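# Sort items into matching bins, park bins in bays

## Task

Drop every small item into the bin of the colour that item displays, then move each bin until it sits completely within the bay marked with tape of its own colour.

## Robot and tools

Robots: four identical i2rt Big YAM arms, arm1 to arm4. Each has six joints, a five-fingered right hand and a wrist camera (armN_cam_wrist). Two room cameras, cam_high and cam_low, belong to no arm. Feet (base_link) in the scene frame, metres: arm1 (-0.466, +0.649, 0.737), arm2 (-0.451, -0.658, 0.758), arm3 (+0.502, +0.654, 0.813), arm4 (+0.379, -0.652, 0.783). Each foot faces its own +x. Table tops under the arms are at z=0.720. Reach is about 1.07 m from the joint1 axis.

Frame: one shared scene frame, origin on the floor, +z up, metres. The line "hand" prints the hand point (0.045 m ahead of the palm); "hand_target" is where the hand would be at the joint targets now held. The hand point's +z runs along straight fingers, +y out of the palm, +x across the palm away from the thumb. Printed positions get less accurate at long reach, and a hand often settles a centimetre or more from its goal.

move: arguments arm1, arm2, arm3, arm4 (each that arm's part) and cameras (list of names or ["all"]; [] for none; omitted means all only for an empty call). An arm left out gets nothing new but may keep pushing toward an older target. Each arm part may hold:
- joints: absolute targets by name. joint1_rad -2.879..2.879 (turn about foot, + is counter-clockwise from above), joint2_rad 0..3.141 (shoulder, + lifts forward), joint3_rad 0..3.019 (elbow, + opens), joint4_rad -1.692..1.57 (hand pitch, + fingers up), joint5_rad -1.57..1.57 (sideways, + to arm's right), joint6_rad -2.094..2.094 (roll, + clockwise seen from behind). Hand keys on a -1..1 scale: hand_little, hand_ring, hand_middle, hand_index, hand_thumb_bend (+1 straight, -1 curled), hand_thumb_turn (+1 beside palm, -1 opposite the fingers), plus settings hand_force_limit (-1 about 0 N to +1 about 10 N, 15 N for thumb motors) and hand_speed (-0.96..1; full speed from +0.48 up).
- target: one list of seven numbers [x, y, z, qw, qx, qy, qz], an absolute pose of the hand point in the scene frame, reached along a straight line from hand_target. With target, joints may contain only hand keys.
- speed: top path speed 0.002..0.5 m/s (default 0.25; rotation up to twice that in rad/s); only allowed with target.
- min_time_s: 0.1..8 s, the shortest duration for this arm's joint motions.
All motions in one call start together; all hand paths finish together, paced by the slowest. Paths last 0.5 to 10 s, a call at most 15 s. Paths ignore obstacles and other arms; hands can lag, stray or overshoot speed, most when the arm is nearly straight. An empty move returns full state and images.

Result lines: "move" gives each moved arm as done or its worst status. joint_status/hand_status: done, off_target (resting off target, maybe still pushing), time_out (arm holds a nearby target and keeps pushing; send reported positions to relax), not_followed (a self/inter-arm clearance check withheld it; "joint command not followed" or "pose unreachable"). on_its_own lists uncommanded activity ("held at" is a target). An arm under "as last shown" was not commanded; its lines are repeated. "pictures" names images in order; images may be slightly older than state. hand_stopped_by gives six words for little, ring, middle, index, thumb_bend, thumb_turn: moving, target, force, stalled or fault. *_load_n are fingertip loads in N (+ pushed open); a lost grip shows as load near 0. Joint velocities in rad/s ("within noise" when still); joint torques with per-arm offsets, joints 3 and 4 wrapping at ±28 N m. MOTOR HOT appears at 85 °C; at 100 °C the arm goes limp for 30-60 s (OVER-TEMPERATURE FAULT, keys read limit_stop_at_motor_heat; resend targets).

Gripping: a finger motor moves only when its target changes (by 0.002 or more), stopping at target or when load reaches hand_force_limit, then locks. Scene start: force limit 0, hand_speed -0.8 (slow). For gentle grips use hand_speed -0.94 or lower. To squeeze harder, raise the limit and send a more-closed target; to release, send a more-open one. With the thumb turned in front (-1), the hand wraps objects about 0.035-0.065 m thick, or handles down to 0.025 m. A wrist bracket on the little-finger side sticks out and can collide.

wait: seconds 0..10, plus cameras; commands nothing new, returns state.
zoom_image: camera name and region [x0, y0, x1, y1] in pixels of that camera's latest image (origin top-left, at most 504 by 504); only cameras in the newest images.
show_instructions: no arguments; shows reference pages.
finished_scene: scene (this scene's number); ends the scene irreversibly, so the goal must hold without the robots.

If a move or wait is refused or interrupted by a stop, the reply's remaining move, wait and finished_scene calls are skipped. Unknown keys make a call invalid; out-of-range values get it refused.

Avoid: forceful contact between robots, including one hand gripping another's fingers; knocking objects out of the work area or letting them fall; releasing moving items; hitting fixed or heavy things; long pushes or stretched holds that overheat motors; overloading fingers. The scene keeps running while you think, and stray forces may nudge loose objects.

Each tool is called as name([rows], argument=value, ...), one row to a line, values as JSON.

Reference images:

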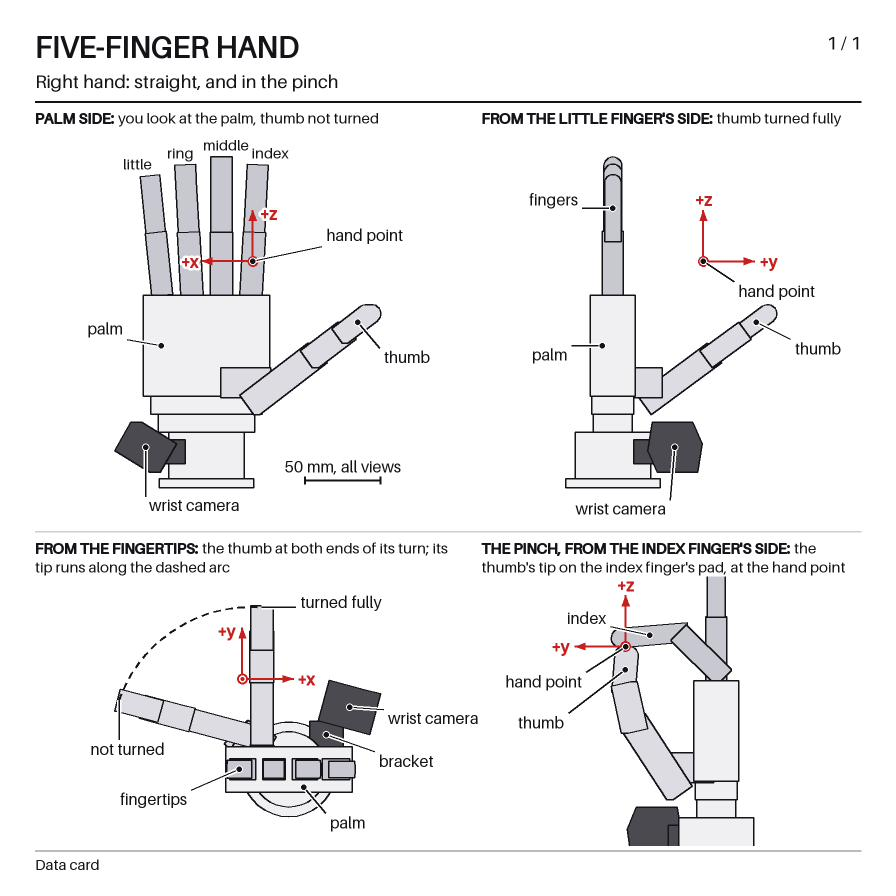

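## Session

move()

Scene clock: 0.00 s.
Joint torques (N m): no reading
Heat: arm1: hottest joint1_rad 35 °C; arm2: hottest joint1_rad 35 °C; arm3: hottest joint3_rad 35 °C; arm4: hottest joint3_rad 39 °C.
Joint velocities: within noise
arm1.joint_positions: joint1_rad=+0.236 joint2_rad=+0.598 joint3_rad=+1.332 joint4_rad=-1.406 joint5_rad=+0.282 joint6_rad=-1.395 hand_little=+1.000 hand_ring=+1.000 hand_middle=+1.000 hand_index=+1.000 hand_thumb_turn=+1.000 hand_thumb_bend=+1.000 hand_force_limit=+0.000 hand_speed=-0.800
arm1.joint_status: not commanded
arm1.hand_stopped_by: target,target,target,target,target,target
arm1.little_load_n: 0.0
arm1.ring_load_n: 0.0
arm1.middle_load_n: 0.0
arm1.index_load_n: 0.0
arm1.thumb_bend_load_n: 0.0
arm1.thumb_turn_load_n: 0.0
arm1.hand: x=-0.4940 y=+0.4284 z=+1.2087 quat_wxyz=(+0.320, +0.651, -0.611, +0.317) (m; scene frame)
arm1.hand_target: x=-0.4945 y=+0.4297 z=+1.2172 quat_wxyz=(+0.324, +0.647, -0.609, +0.326) (m; scene frame)
arm1.hand_status: not commanded
arm2.joint_positions: joint1_rad=-0.076 joint2_rad=+0.610 joint3_rad=+1.456 joint4_rad=-1.453 joint5_rad=-0.109 joint6_rad=-0.918 hand_little=+1.000 hand_ring=+1.000 hand_middle=+1.000 hand_index=+1.000 hand_thumb_turn=+1.000 hand_thumb_bend=+1.000 hand_force_limit=+0.000 hand_speed=-0.800
arm2.joint_status: not commanded
arm2.hand_stopped_by: target,target,target,target,target,target
arm2.little_load_n: 0.0
arm2.ring_load_n: 0.0
arm2.middle_load_n: 0.0
arm2.index_load_n: 0.0
arm2.thumb_bend_load_n: 0.0
arm2.thumb_turn_load_n: 0.0
arm2.hand: x=-0.4547 y=-0.4720 z=+1.2446 quat_wxyz=(-0.441, +0.772, +0.430, +0.160) (m; scene frame)
arm2.hand_target: x=-0.4547 y=-0.4737 z=+1.2517 quat_wxyz=(-0.448, +0.767, +0.428, +0.164) (m; scene frame)
arm2.hand_status: not commanded
arm3.joint_positions: joint1_rad=+0.012 joint2_rad=+0.638 joint3_rad=+1.399 joint4_rad=-1.390 joint5_rad=+0.042 joint6_rad=-1.136 hand_little=+1.000 hand_ring=+1.000 hand_middle=+1.000 hand_index=+1.000 hand_thumb_turn=+1.000 hand_thumb_bend=+1.000 hand_force_limit=+0.000 hand_speed=-0.800
arm3.joint_status: not commanded
arm3.hand_stopped_by: target,target,target,target,target,target
arm3.little_load_n: 0.0
arm3.ring_load_n: 0.0
arm3.middle_load_n: 0.0
arm3.index_load_n: 0.0
arm3.thumb_bend_load_n: 0.0
arm3.thumb_turn_load_n: 0.0
arm3.hand: x=+0.4144 y=+0.4441 z=+1.2851 quat_wxyz=(+0.296, +0.398, -0.799, +0.339) (m; scene frame)
arm3.hand_target: x=+0.4147 y=+0.4450 z=+1.2936 quat_wxyz=(+0.301, +0.396, -0.795, +0.346) (m; scene frame)
arm3.hand_status: not commanded
arm4.joint_positions: joint1_rad=+0.060 joint2_rad=+0.644 joint3_rad=+1.549 joint4_rad=-1.222 joint5_rad=-0.137 joint6_rad=-1.300 hand_little=+1.000 hand_ring=+1.000 hand_middle=+1.000 hand_index=+1.000 hand_thumb_turn=+1.000 hand_thumb_bend=+1.000 hand_force_limit=+0.000 hand_speed=-0.800
arm4.joint_status: not commanded
arm4.hand_stopped_by: target,target,target,target,target,target
arm4.little_load_n: 0.0
arm4.ring_load_n: 0.0
arm4.middle_load_n: 0.0
arm4.index_load_n: 0.0
arm4.thumb_bend_load_n: 0.0
arm4.thumb_turn_load_n: 0.0
arm4.hand: x=+0.4271 y=-0.4138 z=+1.3659 quat_wxyz=(-0.482, +0.646, +0.489, +0.335) (m; scene frame)
arm4.hand_target: x=+0.4268 y=-0.4167 z=+1.3745 quat_wxyz=(-0.488, +0.640, +0.486, +0.340) (m; scene frame)
arm4.hand_status: not commanded
pictures: arm1_cam_wrist, arm2_cam_wrist, arm3_cam_wrist, arm4_cam_wrist, cam_high, cam_low
camera_calibration:
arm1_cam_wrist: T_world_to_cam=[[-0.954949, -0.229619, 0.188007, -0.593987], [-0.284963, 0.886387, -0.364848, -0.0805983], [-0.0828709, -0.401986, -0.911888, 1.34684], [0, 0, 0, 1]] pos_world=[-0.478582, 0.476462, 1.31044]
arm2_cam_wrist: T_world_to_cam=[[0.910992, -0.0979239, -0.400629, 0.869884], [-0.246417, -0.908185, -0.338346, -0.117678], [-0.330714, 0.406952, -0.85148, 1.21521], [0, 0, 0, 1]] pos_world=[-0.419568, -0.516225, 1.34342]
arm3_cam_wrist: T_world_to_cam=[[-0.962537, 0.25955, -0.0784585, 0.387597], [0.269224, 0.880398, -0.390408, 0.00178404], [-0.0322558, -0.396905, -0.917293, 1.4824], [0, 0, 0, 1]] pos_world=[0.420412, 0.486202, 1.39091]
arm4_cam_wrist: T_world_to_cam=[[0.999801, -0.00272409, -0.0197368, -0.405216], [-0.0152894, -0.740061, -0.672366, 0.619544], [-0.0127749, 0.672534, -0.739956, 1.41282], [0, 0, 0, 1]] pos_world=[0.432656, -0.492771, 1.45398]

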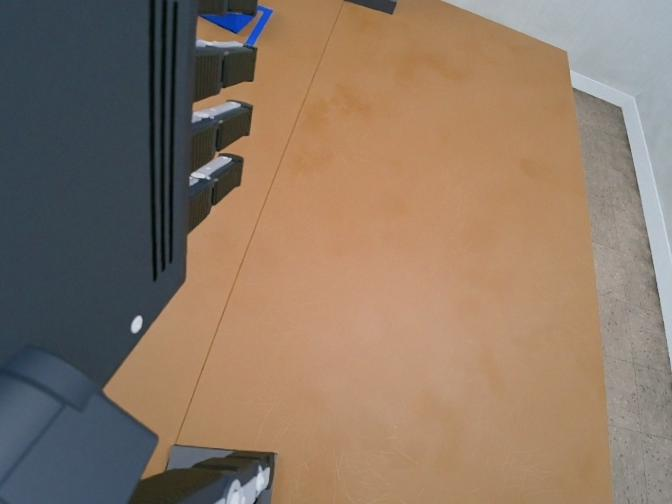

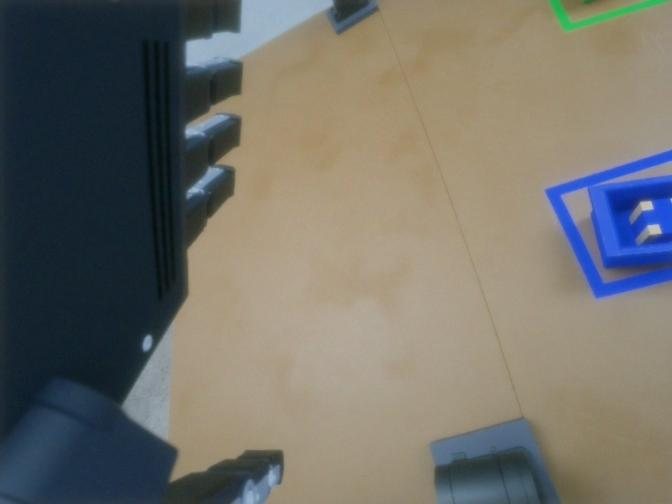

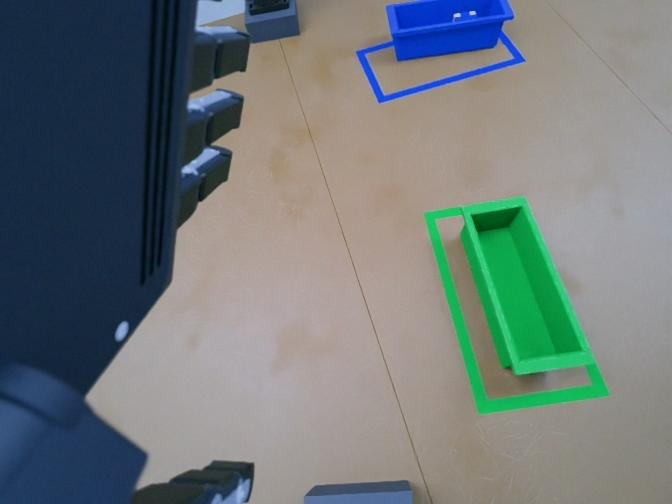

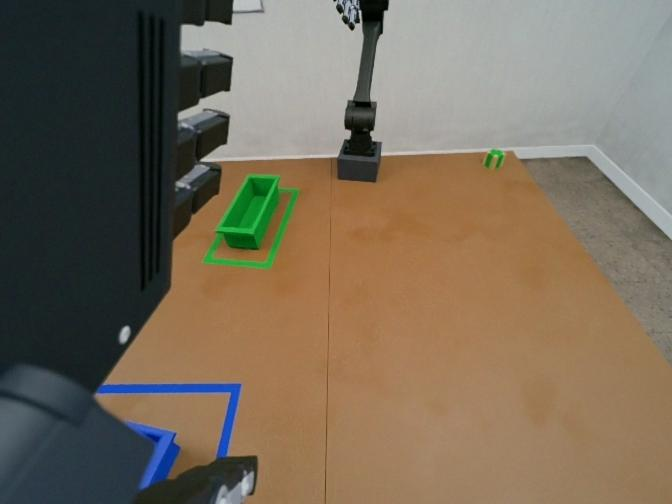

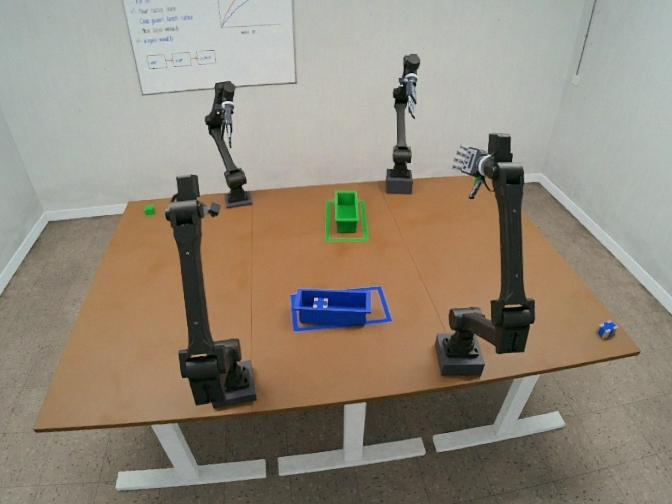

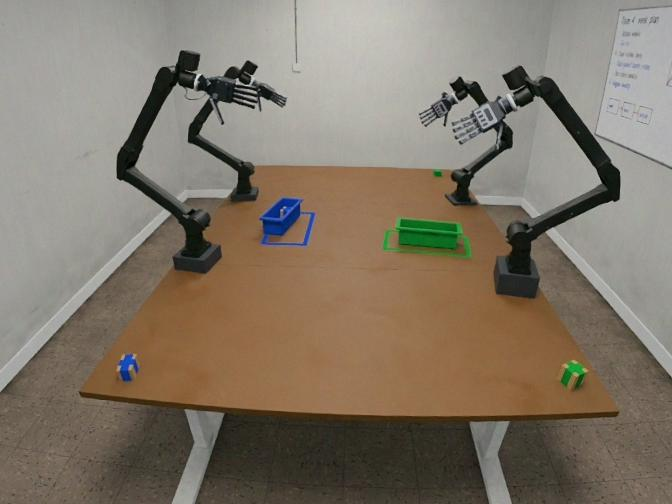

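zoom_image(camera="cam_high", region=[270, 170, 410, 350])

zoom_image(camera="cam_low", region=[240, 180, 490, 270])

zoom_image(camera="arm3_cam_wrist", region=[340, 0, 640, 420])

Scaled by 2.800.

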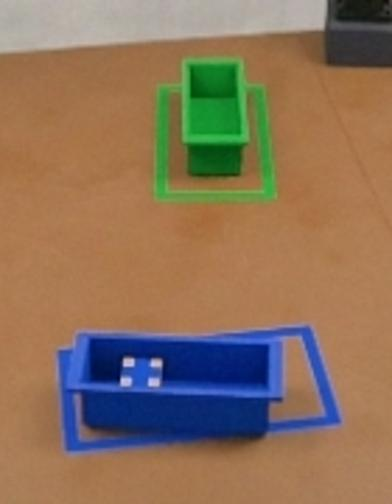

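Scaled by 2.016.

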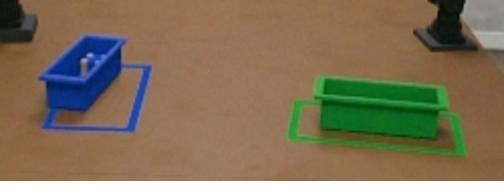

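Scaled by 1.200.

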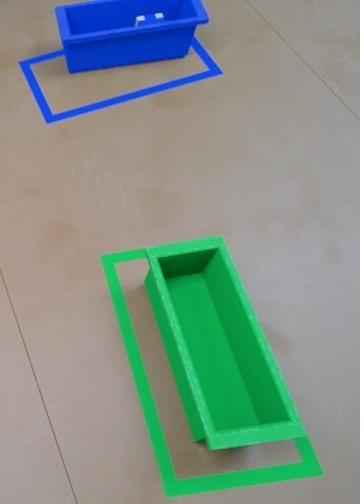

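move(arm1={"joints":{"joint1_rad":-1.567,"joint2_rad":1.27,"joint3_rad":1.17,"joint4_rad":-0.685,"joint5_rad":0,"joint6_rad":0,"hand_thumb_turn":-1,"hand_speed":0.3},"min_time_s":2.5}, arm3={"joints":{"joint1_rad":1.738,"joint2_rad":1.45,"joint3_rad":1.12,"joint4_rad":-0.455,"joint5_rad":0,"joint6_rad":0,"hand_thumb_turn":-1,"hand_speed":0.3},"min_time_s":2.5}, arm4={"joints":{"joint1_rad":-1.403,"joint2_rad":1.74,"joint3_rad":1.44,"joint4_rad":-0.485,"joint5_rad":0,"joint6_rad":0,"hand_thumb_turn":-1,"hand_speed":0.3},"min_time_s":2.5}, cameras=["arm1_cam_wrist","arm3_cam_wrist","arm4_cam_wrist"])

Scene clock: 50.80 s.
Joint torques (N m): arm1=[-1.2 -7.3 9.16 2.7 -0.03 -0.02] | arm2=[-0.03 2.37 6.68 1.99 0.02 -0.17] | arm3=[0.91 -12.34 10.54 2.02 -0.07 0.07] | arm4=[2.32 -15.74 10.07 3.02 -0.09 0.03]
Heat: arm1: hottest joint3_rad 39 °C; arm2: hottest joint3_rad 38 °C; arm3: hottest joint3_rad 38 °C; arm4: hottest joint3_rad 42 °C.
move: arm1 done; arm3 done; arm4 done
Joint velocities: within noise
arm1.joint_positions: joint1_rad=-1.563 joint2_rad=+1.258 joint3_rad=+1.180 joint4_rad=-0.704 joint5_rad=+0.003 joint6_rad=-0.009 hand_little=+1.000 hand_ring=+1.000 hand_middle=+1.000 hand_index=+1.000 hand_thumb_turn=-1.000 hand_thumb_bend=+1.000 hand_force_limit=+0.000 hand_speed=+0.300
arm1.joint_status: all done
arm1.hand_stopped_by: target,target,target,target,target,target
arm1.little_load_n: 0.0
arm1.ring_load_n: 0.0
arm1.middle_load_n: 0.0
arm1.index_load_n: 0.0
arm1.thumb_bend_load_n: 0.0
arm1.thumb_turn_load_n: 0.0
arm1.hand: x=-0.9557 y=+0.5464 z=+0.9852 quat_wxyz=(+0.250, -0.600, -0.702, +0.290) (m; scene frame)
arm1.hand_target: x=-0.9591 y=+0.5466 z=+0.9770 quat_wxyz=(+0.247, -0.605, -0.699, +0.290) (m; scene frame)
arm1.hand_status: not commanded
arm2: as last shown
arm3.joint_positions: joint1_rad=+1.734 joint2_rad=+1.441 joint3_rad=+1.117 joint4_rad=-0.475 joint5_rad=+0.001 joint6_rad=-0.009 hand_little=+1.000 hand_ring=+1.000 hand_middle=+1.000 hand_index=+1.000 hand_thumb_turn=-1.000 hand_thumb_bend=+1.000 hand_force_limit=+0.000 hand_speed=+0.300
arm3.joint_status: all done
arm3.hand_stopped_by: target,target,target,target,target,target
arm3.little_load_n: 0.0
arm3.ring_load_n: 0.0
arm3.middle_load_n: 0.0
arm3.index_load_n: 0.0
arm3.thumb_bend_load_n: 0.0
arm3.thumb_turn_load_n: 0.0
arm3.hand: x=+1.0504 y=+0.6579 z=+0.9672 quat_wxyz=(-0.260, +0.643, -0.669, +0.267) (m; scene frame)
arm3.hand_target: x=+1.0565 y=+0.6607 z=+0.9667 quat_wxyz=(-0.266, +0.639, -0.669, +0.270) (m; scene frame)
arm3.hand_status: not commanded
arm4.joint_positions: joint1_rad=-1.411 joint2_rad=+1.737 joint3_rad=+1.441 joint4_rad=-0.505 joint5_rad=+0.001 joint6_rad=-0.015 hand_little=+1.000 hand_ring=+1.000 hand_middle=+1.000 hand_index=+1.000 hand_thumb_turn=-1.000 hand_thumb_bend=+1.000 hand_force_limit=+0.000 hand_speed=+0.300
arm4.joint_status: all done
arm4.hand_stopped_by: target,target,target,target,target,target
arm4.little_load_n: 0.0
arm4.ring_load_n: 0.0
arm4.middle_load_n: 0.0
arm4.index_load_n: 0.0
arm4.thumb_bend_load_n: 0.5
arm4.thumb_turn_load_n: 0.0
arm4.hand: x=+1.0391 y=-0.6254 z=+0.9288 quat_wxyz=(-0.262, +0.659, -0.652, +0.269) (m; scene frame)
arm4.hand_target: x=+1.0436 y=-0.6191 z=+0.9297 quat_wxyz=(-0.270, +0.655, -0.652, +0.271) (m; scene frame)
arm4.hand_status: not commanded
pictures: arm1_cam_wrist, arm3_cam_wrist, arm4_cam_wrist
camera_calibration:
arm1_cam_wrist: T_world_to_cam=[[0.605308, 0.336421, -0.721403, 1.11197], [0.640378, -0.744109, 0.190312, 0.830014], [-0.472777, -0.577168, -0.665852, 0.632903], [0, 0, 0, 1]] pos_world=[-0.905382, 0.608823, 1.06563]
arm3_cam_wrist: T_world_to_cam=[[-0.667905, -0.288465, -0.686069, 1.55808], [-0.530517, 0.831052, 0.167046, -0.148528], [0.521973, 0.475542, -0.708099, -0.0623255], [0, 0, 0, 1]] pos_world=[0.994384, 0.602525, 1.04963]
arm4_cam_wrist: T_world_to_cam=[[-0.711752, -0.293035, -0.638388, 1.14512], [-0.511419, 0.839184, 0.184987, 0.885302], [0.481517, 0.458149, -0.747155, 0.598567], [0, 0, 0, 1]] pos_world=[0.979581, -0.681605, 1.01448]

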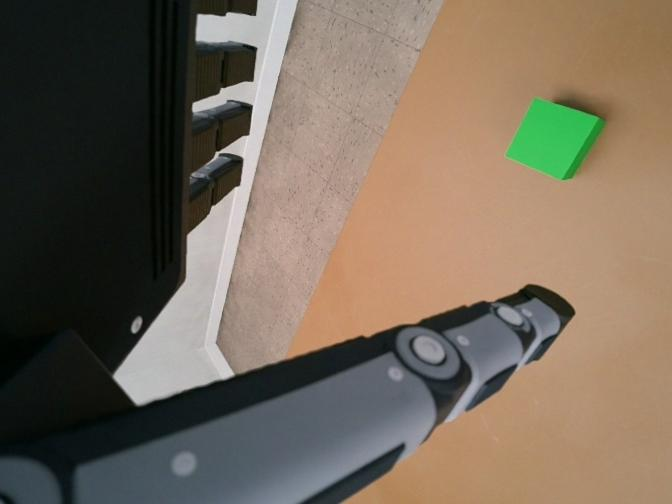

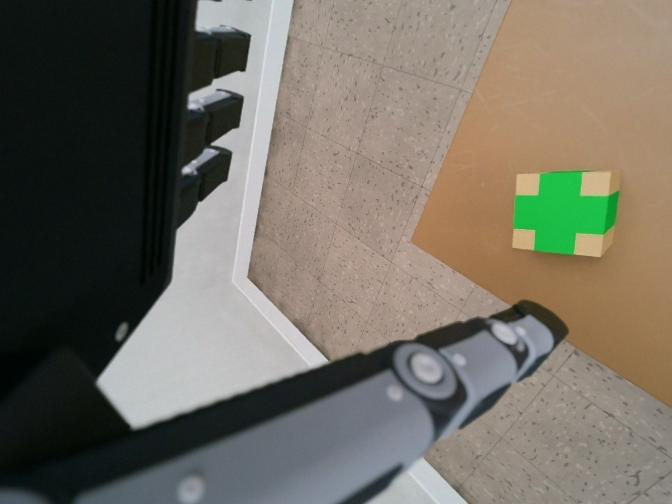

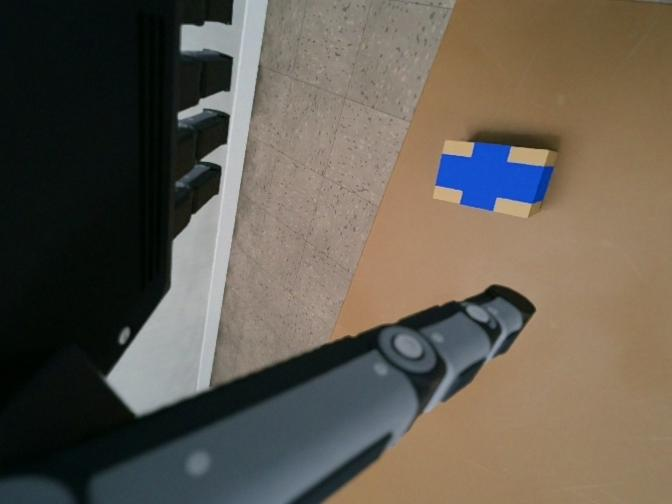

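zoom_image(camera="arm1_cam_wrist", region=[480, 70, 640, 210])

zoom_image(camera="arm3_cam_wrist", region=[480, 140, 640, 280])

zoom_image(camera="arm4_cam_wrist", region=[410, 110, 570, 250])

Scaled by 3.150.

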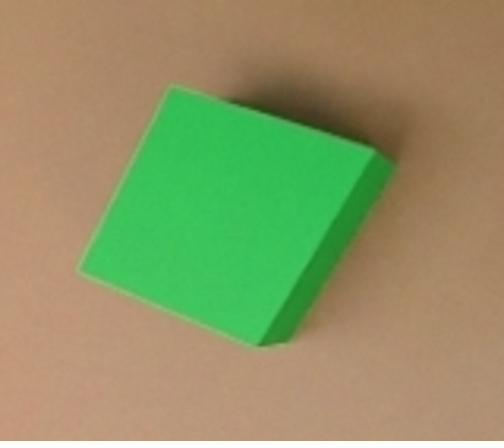

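Scaled by 3.150.

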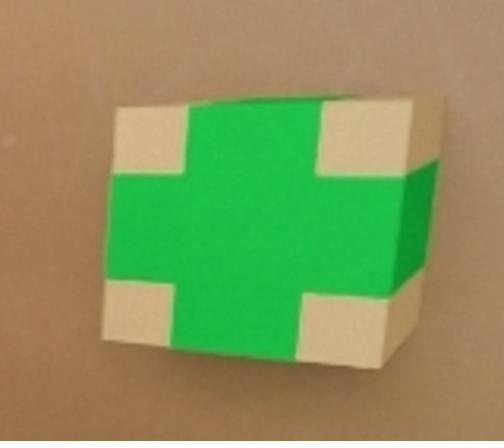

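Scaled by 3.150.

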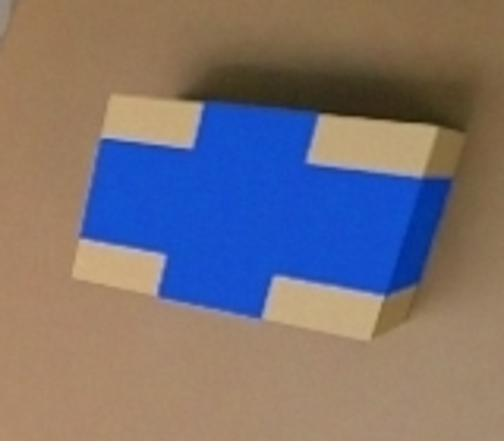

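move(arm1={"target":[-0.976,0.572,0.85,0.3268,-0.5659,-0.6556,0.3785],"speed":0.15}, arm3={"target":[1.026,0.660,0.85,0.4234,-0.7333,0.4609,-0.2661],"speed":0.15}, arm4={"target":[1.043,-0.637,0.85,0.3946,-0.6834,0.5320,-0.3072],"speed":0.15}, cameras=["arm1_cam_wrist","arm3_cam_wrist","arm4_cam_wrist"])

zoom_image(camera="arm1_cam_wrist", region=[420, 80, 660, 320])

zoom_image(camera="arm3_cam_wrist", region=[420, 80, 660, 320])

zoom_image(camera="arm4_cam_wrist", region=[380, 80, 660, 320])

Scene clock: 109.53 s.
Joint torques (N m): arm1=[-2.55 -6.24 7.79 3.04 -0.01 -0.14] | arm2=[0.38 2.67 6.61 1.91 -0.01 -0.22] | arm3=[-0.79 -11.05 8.08 2.13 -0.4 -0.1] | arm4=[0.85 -13.68 8.5 3.14 -0.31 -0.27]
Heat: arm1: hottest joint3_rad 41 °C; arm2: hottest joint3_rad 39 °C; arm3: hottest joint3_rad 40 °C; arm4: hottest joint3_rad 43 °C.
move: arm1 off_target; arm3 off_target; arm4 off_target
Joint velocities: within noise
arm1.joint_positions: joint1_rad=-1.628 joint2_rad=+1.308 joint3_rad=+0.746 joint4_rad=+0.051 joint5_rad=-0.057 joint6_rad=-0.032 hand_little=+1.000 hand_ring=+1.000 hand_middle=+1.000 hand_index=+1.000 hand_thumb_turn=-1.000 hand_thumb_bend=+1.000 hand_force_limit=+0.000 hand_speed=+0.300
arm1.joint_status: not commanded
arm1.hand_stopped_by: target,target,target,target,target,target
arm1.little_load_n: 0.0
arm1.ring_load_n: 0.0
arm1.middle_load_n: 0.0
arm1.index_load_n: 0.0
arm1.thumb_bend_load_n: 0.0
arm1.thumb_turn_load_n: 0.0
arm1.hand: x=-0.9760 y=+0.5659 z=+0.8616 quat_wxyz=(+0.327, -0.564, -0.654, +0.384) (m; scene frame)
arm1.hand_target: x=-0.9756 y=+0.5719 z=+0.8502 quat_wxyz=(+0.327, -0.566, -0.656, +0.378) (m; scene frame)
arm1.hand_status: off_target (0.013 m and 0.7 deg from the pose sent, 0.139 m and 15.1 deg at the start)
arm2: as last shown
arm3.joint_positions: joint1_rad=+1.603 joint2_rad=+1.560 joint3_rad=+0.778 joint4_rad=+0.162 joint5_rad=-0.534 joint6_rad=-0.356 hand_little=+1.000 hand_ring=+1.000 hand_middle=+1.000 hand_index=+1.000 hand_thumb_turn=-1.000 hand_thumb_bend=+1.000 hand_force_limit=+0.000 hand_speed=+0.300
arm3.joint_status: not commanded
arm3.hand_stopped_by: target,target,target,target,target,target
arm3.little_load_n: 0.0
arm3.ring_load_n: 0.0
arm3.middle_load_n: 0.0
arm3.index_load_n: 0.0
arm3.thumb_bend_load_n: 0.0
arm3.thumb_turn_load_n: 0.0
arm3.hand: x=+1.0240 y=+0.6681 z=+0.8568 quat_wxyz=(-0.425, +0.735, -0.460, +0.261) (m; scene frame)
arm3.hand_target: x=+1.0258 y=+0.6601 z=+0.8501 quat_wxyz=(-0.423, +0.733, -0.461, +0.266) (m; scene frame)
arm3.hand_status: off_target (0.011 m and 0.6 deg from the pose sent, 0.120 m and 32.2 deg at the start)
arm4.joint_positions: joint1_rad=-1.485 joint2_rad=+1.771 joint3_rad=+1.154 joint4_rad=+0.075 joint5_rad=-0.290 joint6_rad=-0.157 hand_little=+1.000 hand_ring=+1.000 hand_middle=+1.000 hand_index=+1.000 hand_thumb_turn=-1.000 hand_thumb_bend=+1.000 hand_force_limit=+0.000 hand_speed=+0.300
arm4.joint_status: not commanded
arm4.hand_stopped_by: target,target,target,target,target,target
arm4.little_load_n: 0.0
arm4.ring_load_n: 0.0
arm4.middle_load_n: 0.0
arm4.index_load_n: 0.0
arm4.thumb_bend_load_n: 0.0
arm4.thumb_turn_load_n: 0.0
arm4.hand: x=+1.0427 y=-0.6284 z=+0.8633 quat_wxyz=(-0.400, +0.682, -0.532, +0.305) (m; scene frame)
arm4.hand_target: x=+1.0427 y=-0.6368 z=+0.8504 quat_wxyz=(-0.395, +0.683, -0.532, +0.307) (m; scene frame)
arm4.hand_status: off_target (0.016 m and 0.7 deg from the pose sent, 0.080 m and 21.1 deg at the start)
pictures: arm1_cam_wrist, arm3_cam_wrist, arm4_cam_wrist
camera_calibration:
arm1_cam_wrist: T_world_to_cam=[[0.392351, 0.294507, -0.871393, 0.973691], [0.669987, -0.740594, 0.0513655, 1.0276], [-0.630221, -0.603975, -0.487889, 0.260457], [0, 0, 0, 1]] pos_world=[-0.906361, 0.631585, 0.922759]
arm3_cam_wrist: T_world_to_cam=[[-0.258282, -0.473358, -0.842153, 1.30543], [-0.882653, 0.46998, 0.00653701, 0.586862], [0.392701, 0.745018, -0.539198, -0.32398], [0, 0, 0, 1]] pos_world=[0.982392, 0.583492, 0.920845]
arm4_cam_wrist: T_world_to_cam=[[-0.422277, -0.38869, -0.818903, 0.898982], [-0.732056, 0.679003, 0.0552065, 1.1432], [0.53458, 0.622796, -0.57127, 0.445581], [0, 0, 0, 1]] pos_world=[0.97831, -0.704319, 0.927615]

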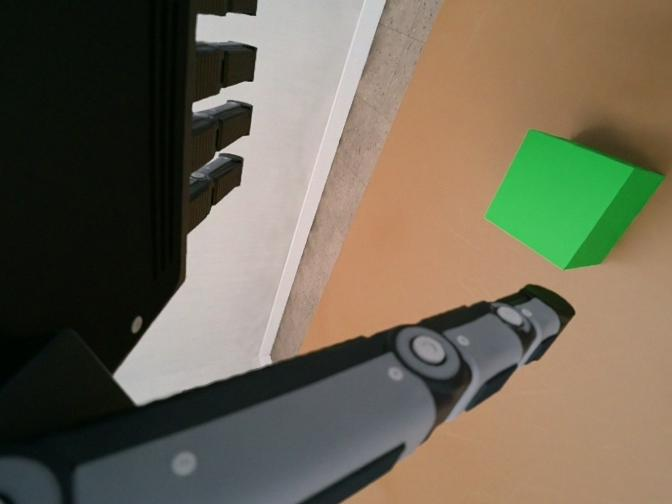

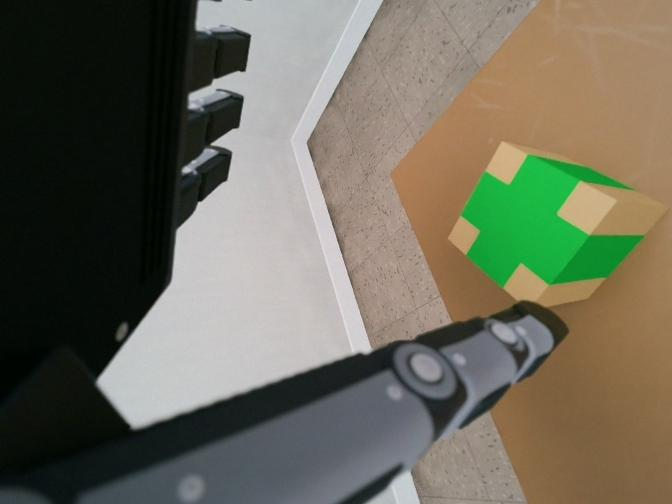

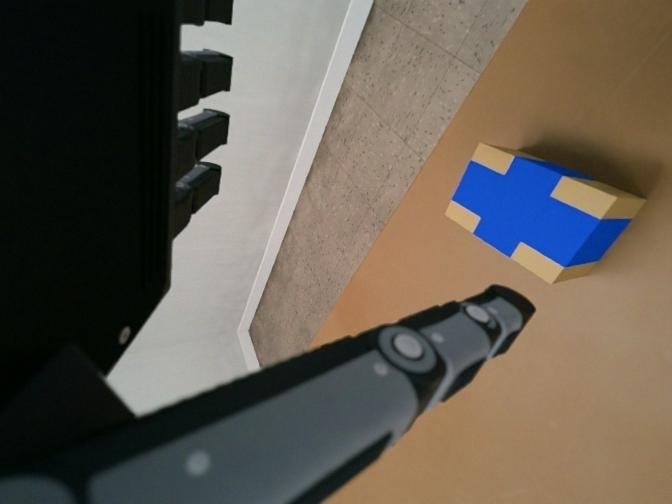

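Scaled by 2.100.

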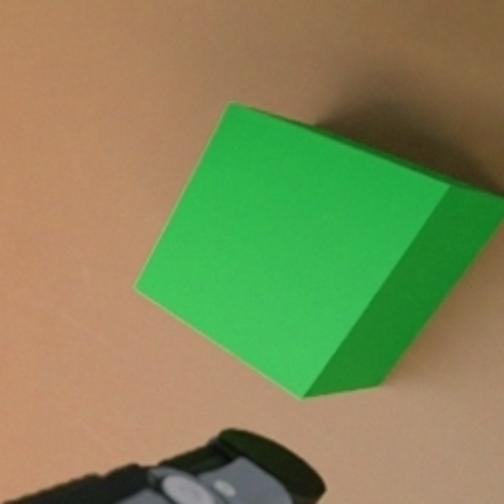

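Scaled by 2.100.

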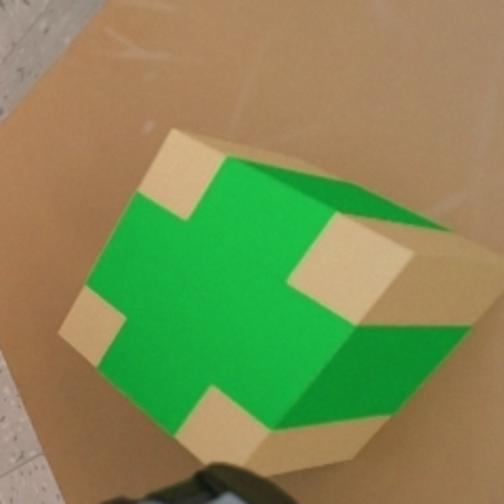

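Scaled by 1.800.

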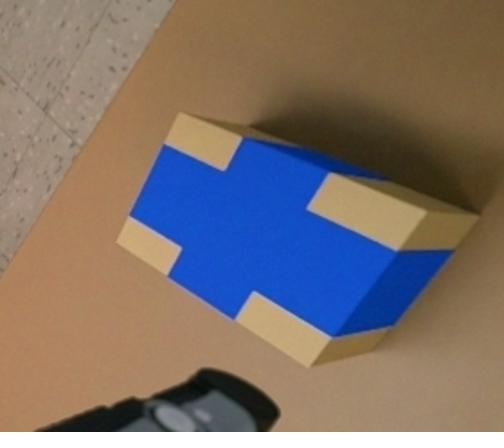

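move(arm1={"target":[-0.974,0.5815,0.747,0.3268,-0.5659,-0.6556,0.3785],"speed":0.1}, arm3={"target":[1.030,0.658,0.748,0.4234,-0.7333,0.4609,-0.2661],"speed":0.1}, arm4={"target":[1.045,-0.6455,0.739,0.3946,-0.6834,0.5320,-0.3072],"speed":0.1}, cameras=["arm1_cam_wrist","arm3_cam_wrist","arm4_cam_wrist"])

Scene clock: 137.20 s.
Joint torques (N m): arm1=[-2.2 -8.35 6.09 3.15 -0.03 -0.13] | arm2=[0.5 2.02 6.63 2 0.01 -0.19] | arm3=[-0.79 -12.86 5.93 2.1 -0.4 -0.09] | arm4=[0.44 -14.74 7.2 3.28 -0.29 -0.29]
Heat: arm1: hottest joint3_rad 40 °C; arm2: hottest joint3_rad 40 °C; arm3: hottest joint3_rad 40 °C; arm4: hottest joint3_rad 44 °C.
move: arm1 off_target; arm3 done; arm4 off_target
Joint velocities: within noise
arm1.joint_positions: joint1_rad=-1.654 joint2_rad=+1.549 joint3_rad=+0.627 joint4_rad=+0.409 joint5_rad=-0.080 joint6_rad=-0.045 hand_little=+1.000 hand_ring=+1.000 hand_middle=+1.000 hand_index=+1.000 hand_thumb_turn=-1.000 hand_thumb_bend=+1.000 hand_force_limit=+0.000 hand_speed=+0.300
arm1.joint_status: not commanded
arm1.hand_stopped_by: target,target,target,target,target,target
arm1.little_load_n: 0.0
arm1.ring_load_n: 0.0
arm1.middle_load_n: 0.0
arm1.index_load_n: 0.0
arm1.thumb_bend_load_n: 0.0
arm1.thumb_turn_load_n: 0.0
arm1.hand: x=-0.9762 y=+0.5753 z=+0.7571 quat_wxyz=(+0.326, -0.564, -0.654, +0.384) (m; scene frame)
arm1.hand_target: x=-0.9738 y=+0.5815 z=+0.7473 quat_wxyz=(+0.327, -0.566, -0.656, +0.378) (m; scene frame)
arm1.hand_status: off_target (0.012 m and 0.6 deg from the pose sent, 0.116 m and 0.7 deg at the start)
arm2: as last shown
arm3.joint_positions: joint1_rad=+1.598 joint2_rad=+1.838 joint3_rad=+0.747 joint4_rad=+0.469 joint5_rad=-0.538 joint6_rad=-0.361 hand_little=+1.000 hand_ring=+1.000 hand_middle=+1.000 hand_index=+1.000 hand_thumb_turn=-1.000 hand_thumb_bend=+1.000 hand_force_limit=+0.000 hand_speed=+0.300
arm3.joint_status: not commanded
arm3.hand_stopped_by: target,target,target,target,target,target
arm3.little_load_n: 0.0
arm3.ring_load_n: 0.0
arm3.middle_load_n: 0.0
arm3.index_load_n: -0.5
arm3.thumb_bend_load_n: 0.0
arm3.thumb_turn_load_n: 0.0
arm3.hand: x=+1.0294 y=+0.6660 z=+0.7545 quat_wxyz=(-0.425, +0.735, -0.459, +0.261) (m; scene frame)
arm3.hand_target: x=+1.0299 y=+0.6580 z=+0.7482 quat_wxyz=(-0.423, +0.733, -0.461, +0.266) (m; scene frame)
arm3.hand_status: done (0.010 m and 0.6 deg from the pose sent, 0.109 m and 0.6 deg at the start)
arm4.joint_positions: joint1_rad=-1.499 joint2_rad=+1.987 joint3_rad=+1.106 joint4_rad=+0.333 joint5_rad=-0.302 joint6_rad=-0.165 hand_little=+1.000 hand_ring=+1.000 hand_middle=+1.000 hand_index=+1.000 hand_thumb_turn=-1.000 hand_thumb_bend=+1.000 hand_force_limit=+0.000 hand_speed=+0.300
arm4.joint_status: not commanded
arm4.hand_stopped_by: target,target,target,target,target,target
arm4.little_load_n: 0.0
arm4.ring_load_n: 0.0
arm4.middle_load_n: 0.0
arm4.index_load_n: 0.0
arm4.thumb_bend_load_n: 0.0
arm4.thumb_turn_load_n: 0.0
arm4.hand: x=+1.0458 y=-0.6365 z=+0.7498 quat_wxyz=(-0.399, +0.682, -0.533, +0.303) (m; scene frame)
arm4.hand_target: x=+1.0447 y=-0.6455 z=+0.7393 quat_wxyz=(-0.394, +0.683, -0.532, +0.307) (m; scene frame)
arm4.hand_status: off_target (0.014 m and 0.7 deg from the pose sent, 0.125 m and 0.7 deg at the start)
pictures: arm1_cam_wrist, arm3_cam_wrist, arm4_cam_wrist
camera_calibration:
arm1_cam_wrist: T_world_to_cam=[[0.393255, 0.294698, -0.870921, 0.880378], [0.669932, -0.740606, 0.0518976, 1.03965], [-0.629715, -0.603867, -0.488675, 0.216041], [0, 0, 0, 1]] pos_world=[-0.906662, 0.640984, 0.818359]
arm3_cam_wrist: T_world_to_cam=[[-0.258093, -0.47443, -0.841608, 1.21975], [-0.883082, 0.469175, 0.0063293, 0.594344], [0.391859, 0.744843, -0.540052, -0.378011], [0, 0, 0, 1]] pos_world=[0.987791, 0.581394, 0.818644]
arm4_cam_wrist: T_world_to_cam=[[-0.425718, -0.388635, -0.817146, 0.80644], [-0.73219, 0.678564, 0.0587327, 1.15446], [0.53166, 0.623309, -0.573431, 0.38914], [0, 0, 0, 1]] pos_world=[0.981711, -0.71252, 0.81432]

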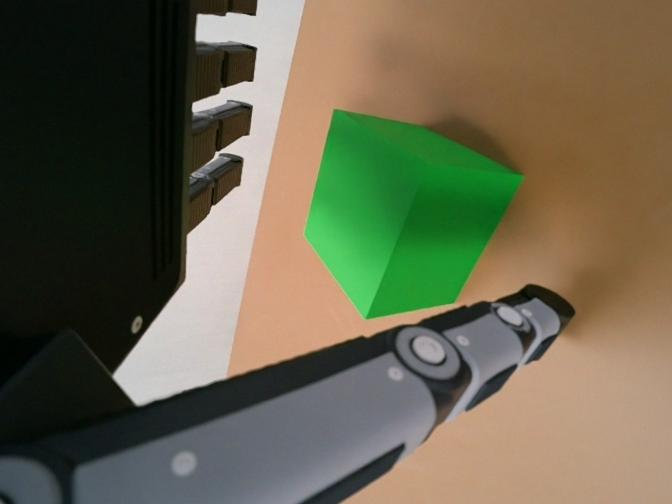

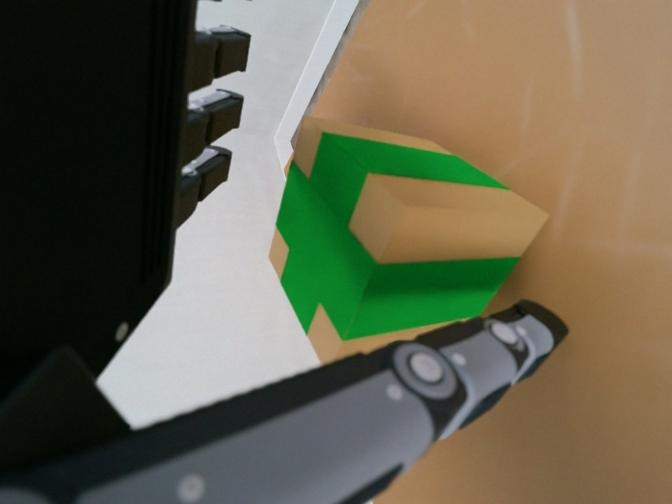

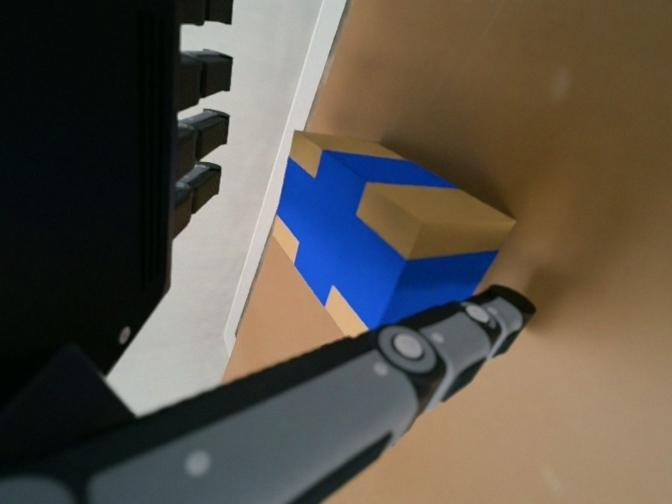

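move(arm1={"target":[-0.974,0.5815,0.742,0.3268,-0.5659,-0.6556,0.3785],"speed":0.1,"joints":{"hand_speed":0.0,"hand_index":0.35,"hand_middle":0.35,"hand_thumb_bend":0.7}}, arm3={"joints":{"hand_speed":0.0,"hand_index":0.45,"hand_middle":0.45,"hand_thumb_bend":0.78}}, arm4={"joints":{"hand_speed":0.0,"hand_index":0.6,"hand_middle":0.6,"hand_thumb_bend":0.95}})

move(arm1={"joints":{"hand_speed":-0.92,"hand_force_limit":-0.1,"hand_index":-0.3,"hand_middle":-0.3,"hand_thumb_bend":0.0}}, arm3={"joints":{"hand_speed":-0.92,"hand_force_limit":-0.1,"hand_index":-0.3,"hand_middle":-0.3,"hand_thumb_bend":0.0}}, arm4={"joints":{"hand_speed":-0.92,"hand_force_limit":-0.1,"hand_index":-0.3,"hand_middle":-0.3,"hand_thumb_bend":0.0}}, cameras=["arm1_cam_wrist","arm3_cam_wrist","arm4_cam_wrist"])

Scene clock: 145.80 s.
Joint torques (N m): arm1=[-1.96 -6.71 5.72 2.76 -0.05 -0.16] | arm2=[0.67 2.55 6.76 1.99 0 -0.16] | arm3=[-0.79 -12.92 5.91 2.13 -0.39 -0.09] | arm4=[0.21 -15.27 7.21 3.08 -0.31 -0.32]
Heat: arm1: hottest joint3_rad 39 °C; arm2: hottest joint3_rad 40 °C; arm3: hottest joint3_rad 39 °C; arm4: hottest joint3_rad 44 °C.
move: arm1 off_target; arm3 done; arm4 done
Joint velocities: within noise
arm1.joint_positions: joint1_rad=-1.654 joint2_rad=+1.562 joint3_rad=+0.627 joint4_rad=+0.427 joint5_rad=-0.080 joint6_rad=-0.046 hand_little=+1.000 hand_ring=+1.000 hand_middle=+0.350 hand_index=+0.350 hand_thumb_turn=-1.000 hand_thumb_bend=+0.700 hand_force_limit=+0.000 hand_speed=+0.000
arm1.joint_status: all done
arm1.hand_stopped_by: target,target,target,target,target,target
arm1.little_load_n: 0.0
arm1.ring_load_n: 0.0
arm1.middle_load_n: 0.0
arm1.index_load_n: 0.0
arm1.thumb_bend_load_n: 0.0
arm1.thumb_turn_load_n: 0.0
arm1.hand: x=-0.9780 y=+0.5752 z=+0.7543 quat_wxyz=(+0.328, -0.563, -0.654, +0.385) (m; scene frame)
arm1.hand_target: x=-0.9737 y=+0.5814 z=+0.7423 quat_wxyz=(+0.327, -0.566, -0.656, +0.378) (m; scene frame)
arm1.hand_status: off_target (0.014 m and 0.8 deg from the pose sent, 0.016 m and 0.6 deg at the start)
arm2: as last shown
arm3.joint_positions: joint1_rad=+1.598 joint2_rad=+1.838 joint3_rad=+0.747 joint4_rad=+0.469 joint5_rad=-0.538 joint6_rad=-0.361 hand_little=+1.000 hand_ring=+1.000 hand_middle=+0.450 hand_index=+0.450 hand_thumb_turn=-1.000 hand_thumb_bend=+0.780 hand_force_limit=+0.000 hand_speed=+0.000
arm3.joint_status: all done
arm3.hand_stopped_by: target,target,target,target,target,target
arm3.little_load_n: 0.0
arm3.ring_load_n: 0.0
arm3.middle_load_n: 0.0
arm3.index_load_n: 0.0
arm3.thumb_bend_load_n: 0.0
arm3.thumb_turn_load_n: 0.0
arm3.hand: x=+1.0293 y=+0.6659 z=+0.7545 quat_wxyz=(-0.425, +0.735, -0.459, +0.261) (m; scene frame)
arm3.hand_target: x=+1.0298 y=+0.6580 z=+0.7482 quat_wxyz=(-0.423, +0.733, -0.461, +0.266) (m; scene frame)
arm3.hand_status: not commanded
arm4.joint_positions: joint1_rad=-1.499 joint2_rad=+1.987 joint3_rad=+1.106 joint4_rad=+0.334 joint5_rad=-0.302 joint6_rad=-0.165 hand_little=+1.000 hand_ring=+1.000 hand_middle=+0.600 hand_index=+0.600 hand_thumb_turn=-1.000 hand_thumb_bend=+0.950 hand_force_limit=+0.000 hand_speed=+0.000
arm4.joint_status: all done
arm4.hand_stopped_by: target,target,target,target,target,target
arm4.little_load_n: 0.0
arm4.ring_load_n: 0.0
arm4.middle_load_n: 0.0
arm4.index_load_n: 0.0
arm4.thumb_bend_load_n: 0.0
arm4.thumb_turn_load_n: 0.0
arm4.hand: x=+1.0460 y=-0.6365 z=+0.7500 quat_wxyz=(-0.399, +0.682, -0.532, +0.303) (m; scene frame)
arm4.hand_target: x=+1.0447 y=-0.6455 z=+0.7393 quat_wxyz=(-0.394, +0.683, -0.532, +0.307) (m; scene frame)
arm4.hand_status: not commanded
pictures: none

Scene clock: 149.83 s.
Joint torques (N m): arm1=[-3.37 -7.24 5.72 3.26 -0.05 -0.13] | arm2=[1.08 2.78 6.6 1.99 0.04 -0.16] | arm3=[-0.67 -12.92 5.93 2.09 -0.38 -0.09] | arm4=[0.15 -15.09 7.12 2.91 -0.26 -0.31]
Heat: arm1: hottest joint3_rad 39 °C; arm2: hottest joint3_rad 40 °C; arm3: hottest joint3_rad 39 °C; arm4: hottest joint3_rad 44 °C.
move: arm1 off_target; arm3 off_target; arm4 off_target
Joint velocities: within noise
arm1.joint_positions: joint1_rad=-1.654 joint2_rad=+1.563 joint3_rad=+0.627 joint4_rad=+0.427 joint5_rad=-0.080 joint6_rad=-0.046 hand_little=+1.000 hand_ring=+1.000 hand_middle=+0.143 hand_index=+0.142 hand_thumb_turn=-1.000 hand_thumb_bend=+0.599 hand_force_limit=-0.100 hand_speed=-0.920
arm1.joint_status: hand_middle off_target (ended at +0.143, target -0.300); hand_index off_target (ended at +0.142, target -0.300); hand_thumb_bend off_target (ended at +0.599, target +0.000); the others done
arm1.hand_stopped_by: target,target,force,force,force,target
arm1.little_load_n: 0.0
arm1.ring_load_n: 0.0
arm1.middle_load_n: 5.0
arm1.index_load_n: 5.0
arm1.thumb_bend_load_n: 10.0
arm1.thumb_turn_load_n: -1.0
arm1.hand: x=-0.9780 y=+0.5752 z=+0.7542 quat_wxyz=(+0.328, -0.563, -0.654, +0.385) (m; scene frame)
arm1.hand_target: x=-0.9737 y=+0.5814 z=+0.7422 quat_wxyz=(+0.327, -0.566, -0.656, +0.378) (m; scene frame)
arm1.hand_status: not commanded
arm2: as last shown
arm2.index_load_n: -0.5
arm3.joint_positions: joint1_rad=+1.598 joint2_rad=+1.838 joint3_rad=+0.747 joint4_rad=+0.470 joint5_rad=-0.538 joint6_rad=-0.361 hand_little=+1.000 hand_ring=+1.000 hand_middle=+0.183 hand_index=+0.190 hand_thumb_turn=-1.000 hand_thumb_bend=+0.652 hand_force_limit=-0.100 hand_speed=-0.920
arm3.joint_status: hand_middle off_target (ended at +0.183, target -0.300); hand_index off_target (ended at +0.190, target -0.300); hand_thumb_bend off_target (ended at +0.652, target +0.000); the others done
arm3.hand_stopped_by: target,target,force,force,force,target
arm3.little_load_n: 0.0
arm3.ring_load_n: 0.0
arm3.middle_load_n: 5.0
arm3.index_load_n: 3.0
arm3.thumb_bend_load_n: 7.5
arm3.thumb_turn_load_n: -0.5
arm3.hand: x=+1.0296 y=+0.6658 z=+0.7547 quat_wxyz=(-0.425, +0.735, -0.459, +0.262) (m; scene frame)
arm3.hand_target: x=+1.0299 y=+0.6581 z=+0.7482 quat_wxyz=(-0.423, +0.733, -0.461, +0.266) (m; scene frame)
arm3.hand_status: not commanded
arm4.joint_positions: joint1_rad=-1.499 joint2_rad=+1.987 joint3_rad=+1.106 joint4_rad=+0.334 joint5_rad=-0.303 joint6_rad=-0.165 hand_little=+1.000 hand_ring=+1.000 hand_middle=+0.303 hand_index=+0.318 hand_thumb_turn=-1.000 hand_thumb_bend=+0.811 hand_force_limit=-0.100 hand_speed=-0.920
arm4.joint_status: hand_middle off_target (ended at +0.303, target -0.300); hand_index off_target (ended at +0.318, target -0.300); hand_thumb_bend off_target (ended at +0.811, target +0.000); the others done
arm4.hand_stopped_by: target,target,force,force,force,target
arm4.little_load_n: 0.0
arm4.ring_load_n: 0.0
arm4.middle_load_n: 4.5
arm4.index_load_n: 2.5
arm4.thumb_bend_load_n: 11.0
arm4.thumb_turn_load_n: 0.0
arm4.hand: x=+1.0461 y=-0.6364 z=+0.7500 quat_wxyz=(-0.399, +0.682, -0.532, +0.303) (m; scene frame)
arm4.hand_target: x=+1.0447 y=-0.6454 z=+0.7393 quat_wxyz=(-0.395, +0.683, -0.532, +0.307) (m; scene frame)
arm4.hand_status: not commanded
pictures: arm1_cam_wrist, arm3_cam_wrist, arm4_cam_wrist
camera_calibration:
arm1_cam_wrist: T_world_to_cam=[[0.388681, 0.295415, -0.87273, 0.87508], [0.670542, -0.740314, 0.048042, 1.04439], [-0.631902, -0.603875, -0.485834, 0.209178], [0, 0, 0, 1]] pos_world=[-0.908256, 0.640983, 0.81516]
arm3_cam_wrist: T_world_to_cam=[[-0.257182, -0.474419, -0.841893, 1.21909], [-0.883064, 0.469223, 0.00534554, 0.595285], [0.392499, 0.74482, -0.539618, -0.378821], [0, 0, 0, 1]] pos_world=[0.987891, 0.581193, 0.818746]
arm4_cam_wrist: T_world_to_cam=[[-0.424212, -0.38908, -0.817717, 0.805356], [-0.732617, 0.678219, 0.0573588, 1.15589], [0.532274, 0.623406, -0.572756, 0.388064], [0, 0, 0, 1]] pos_world=[0.981911, -0.712521, 0.814518]

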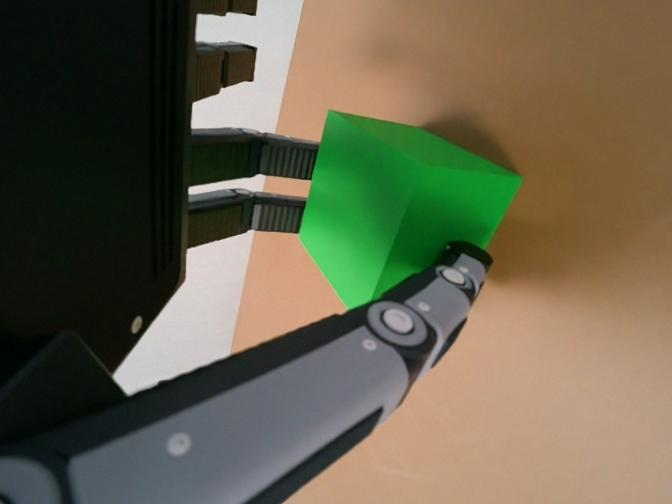

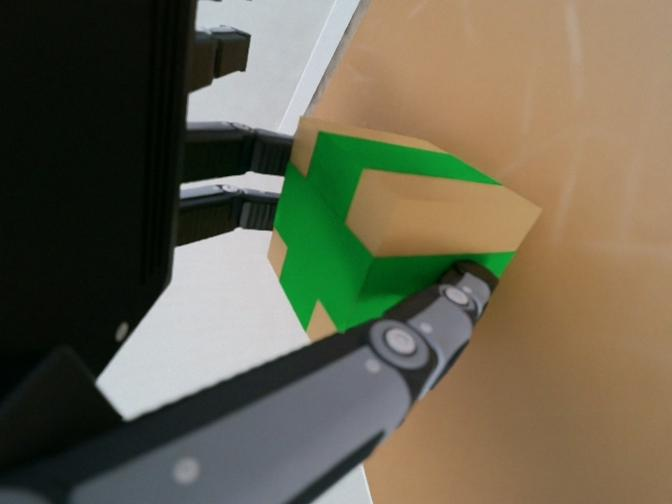

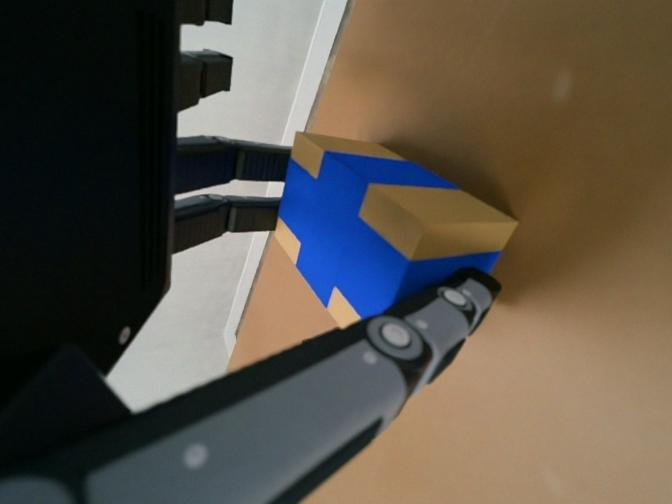

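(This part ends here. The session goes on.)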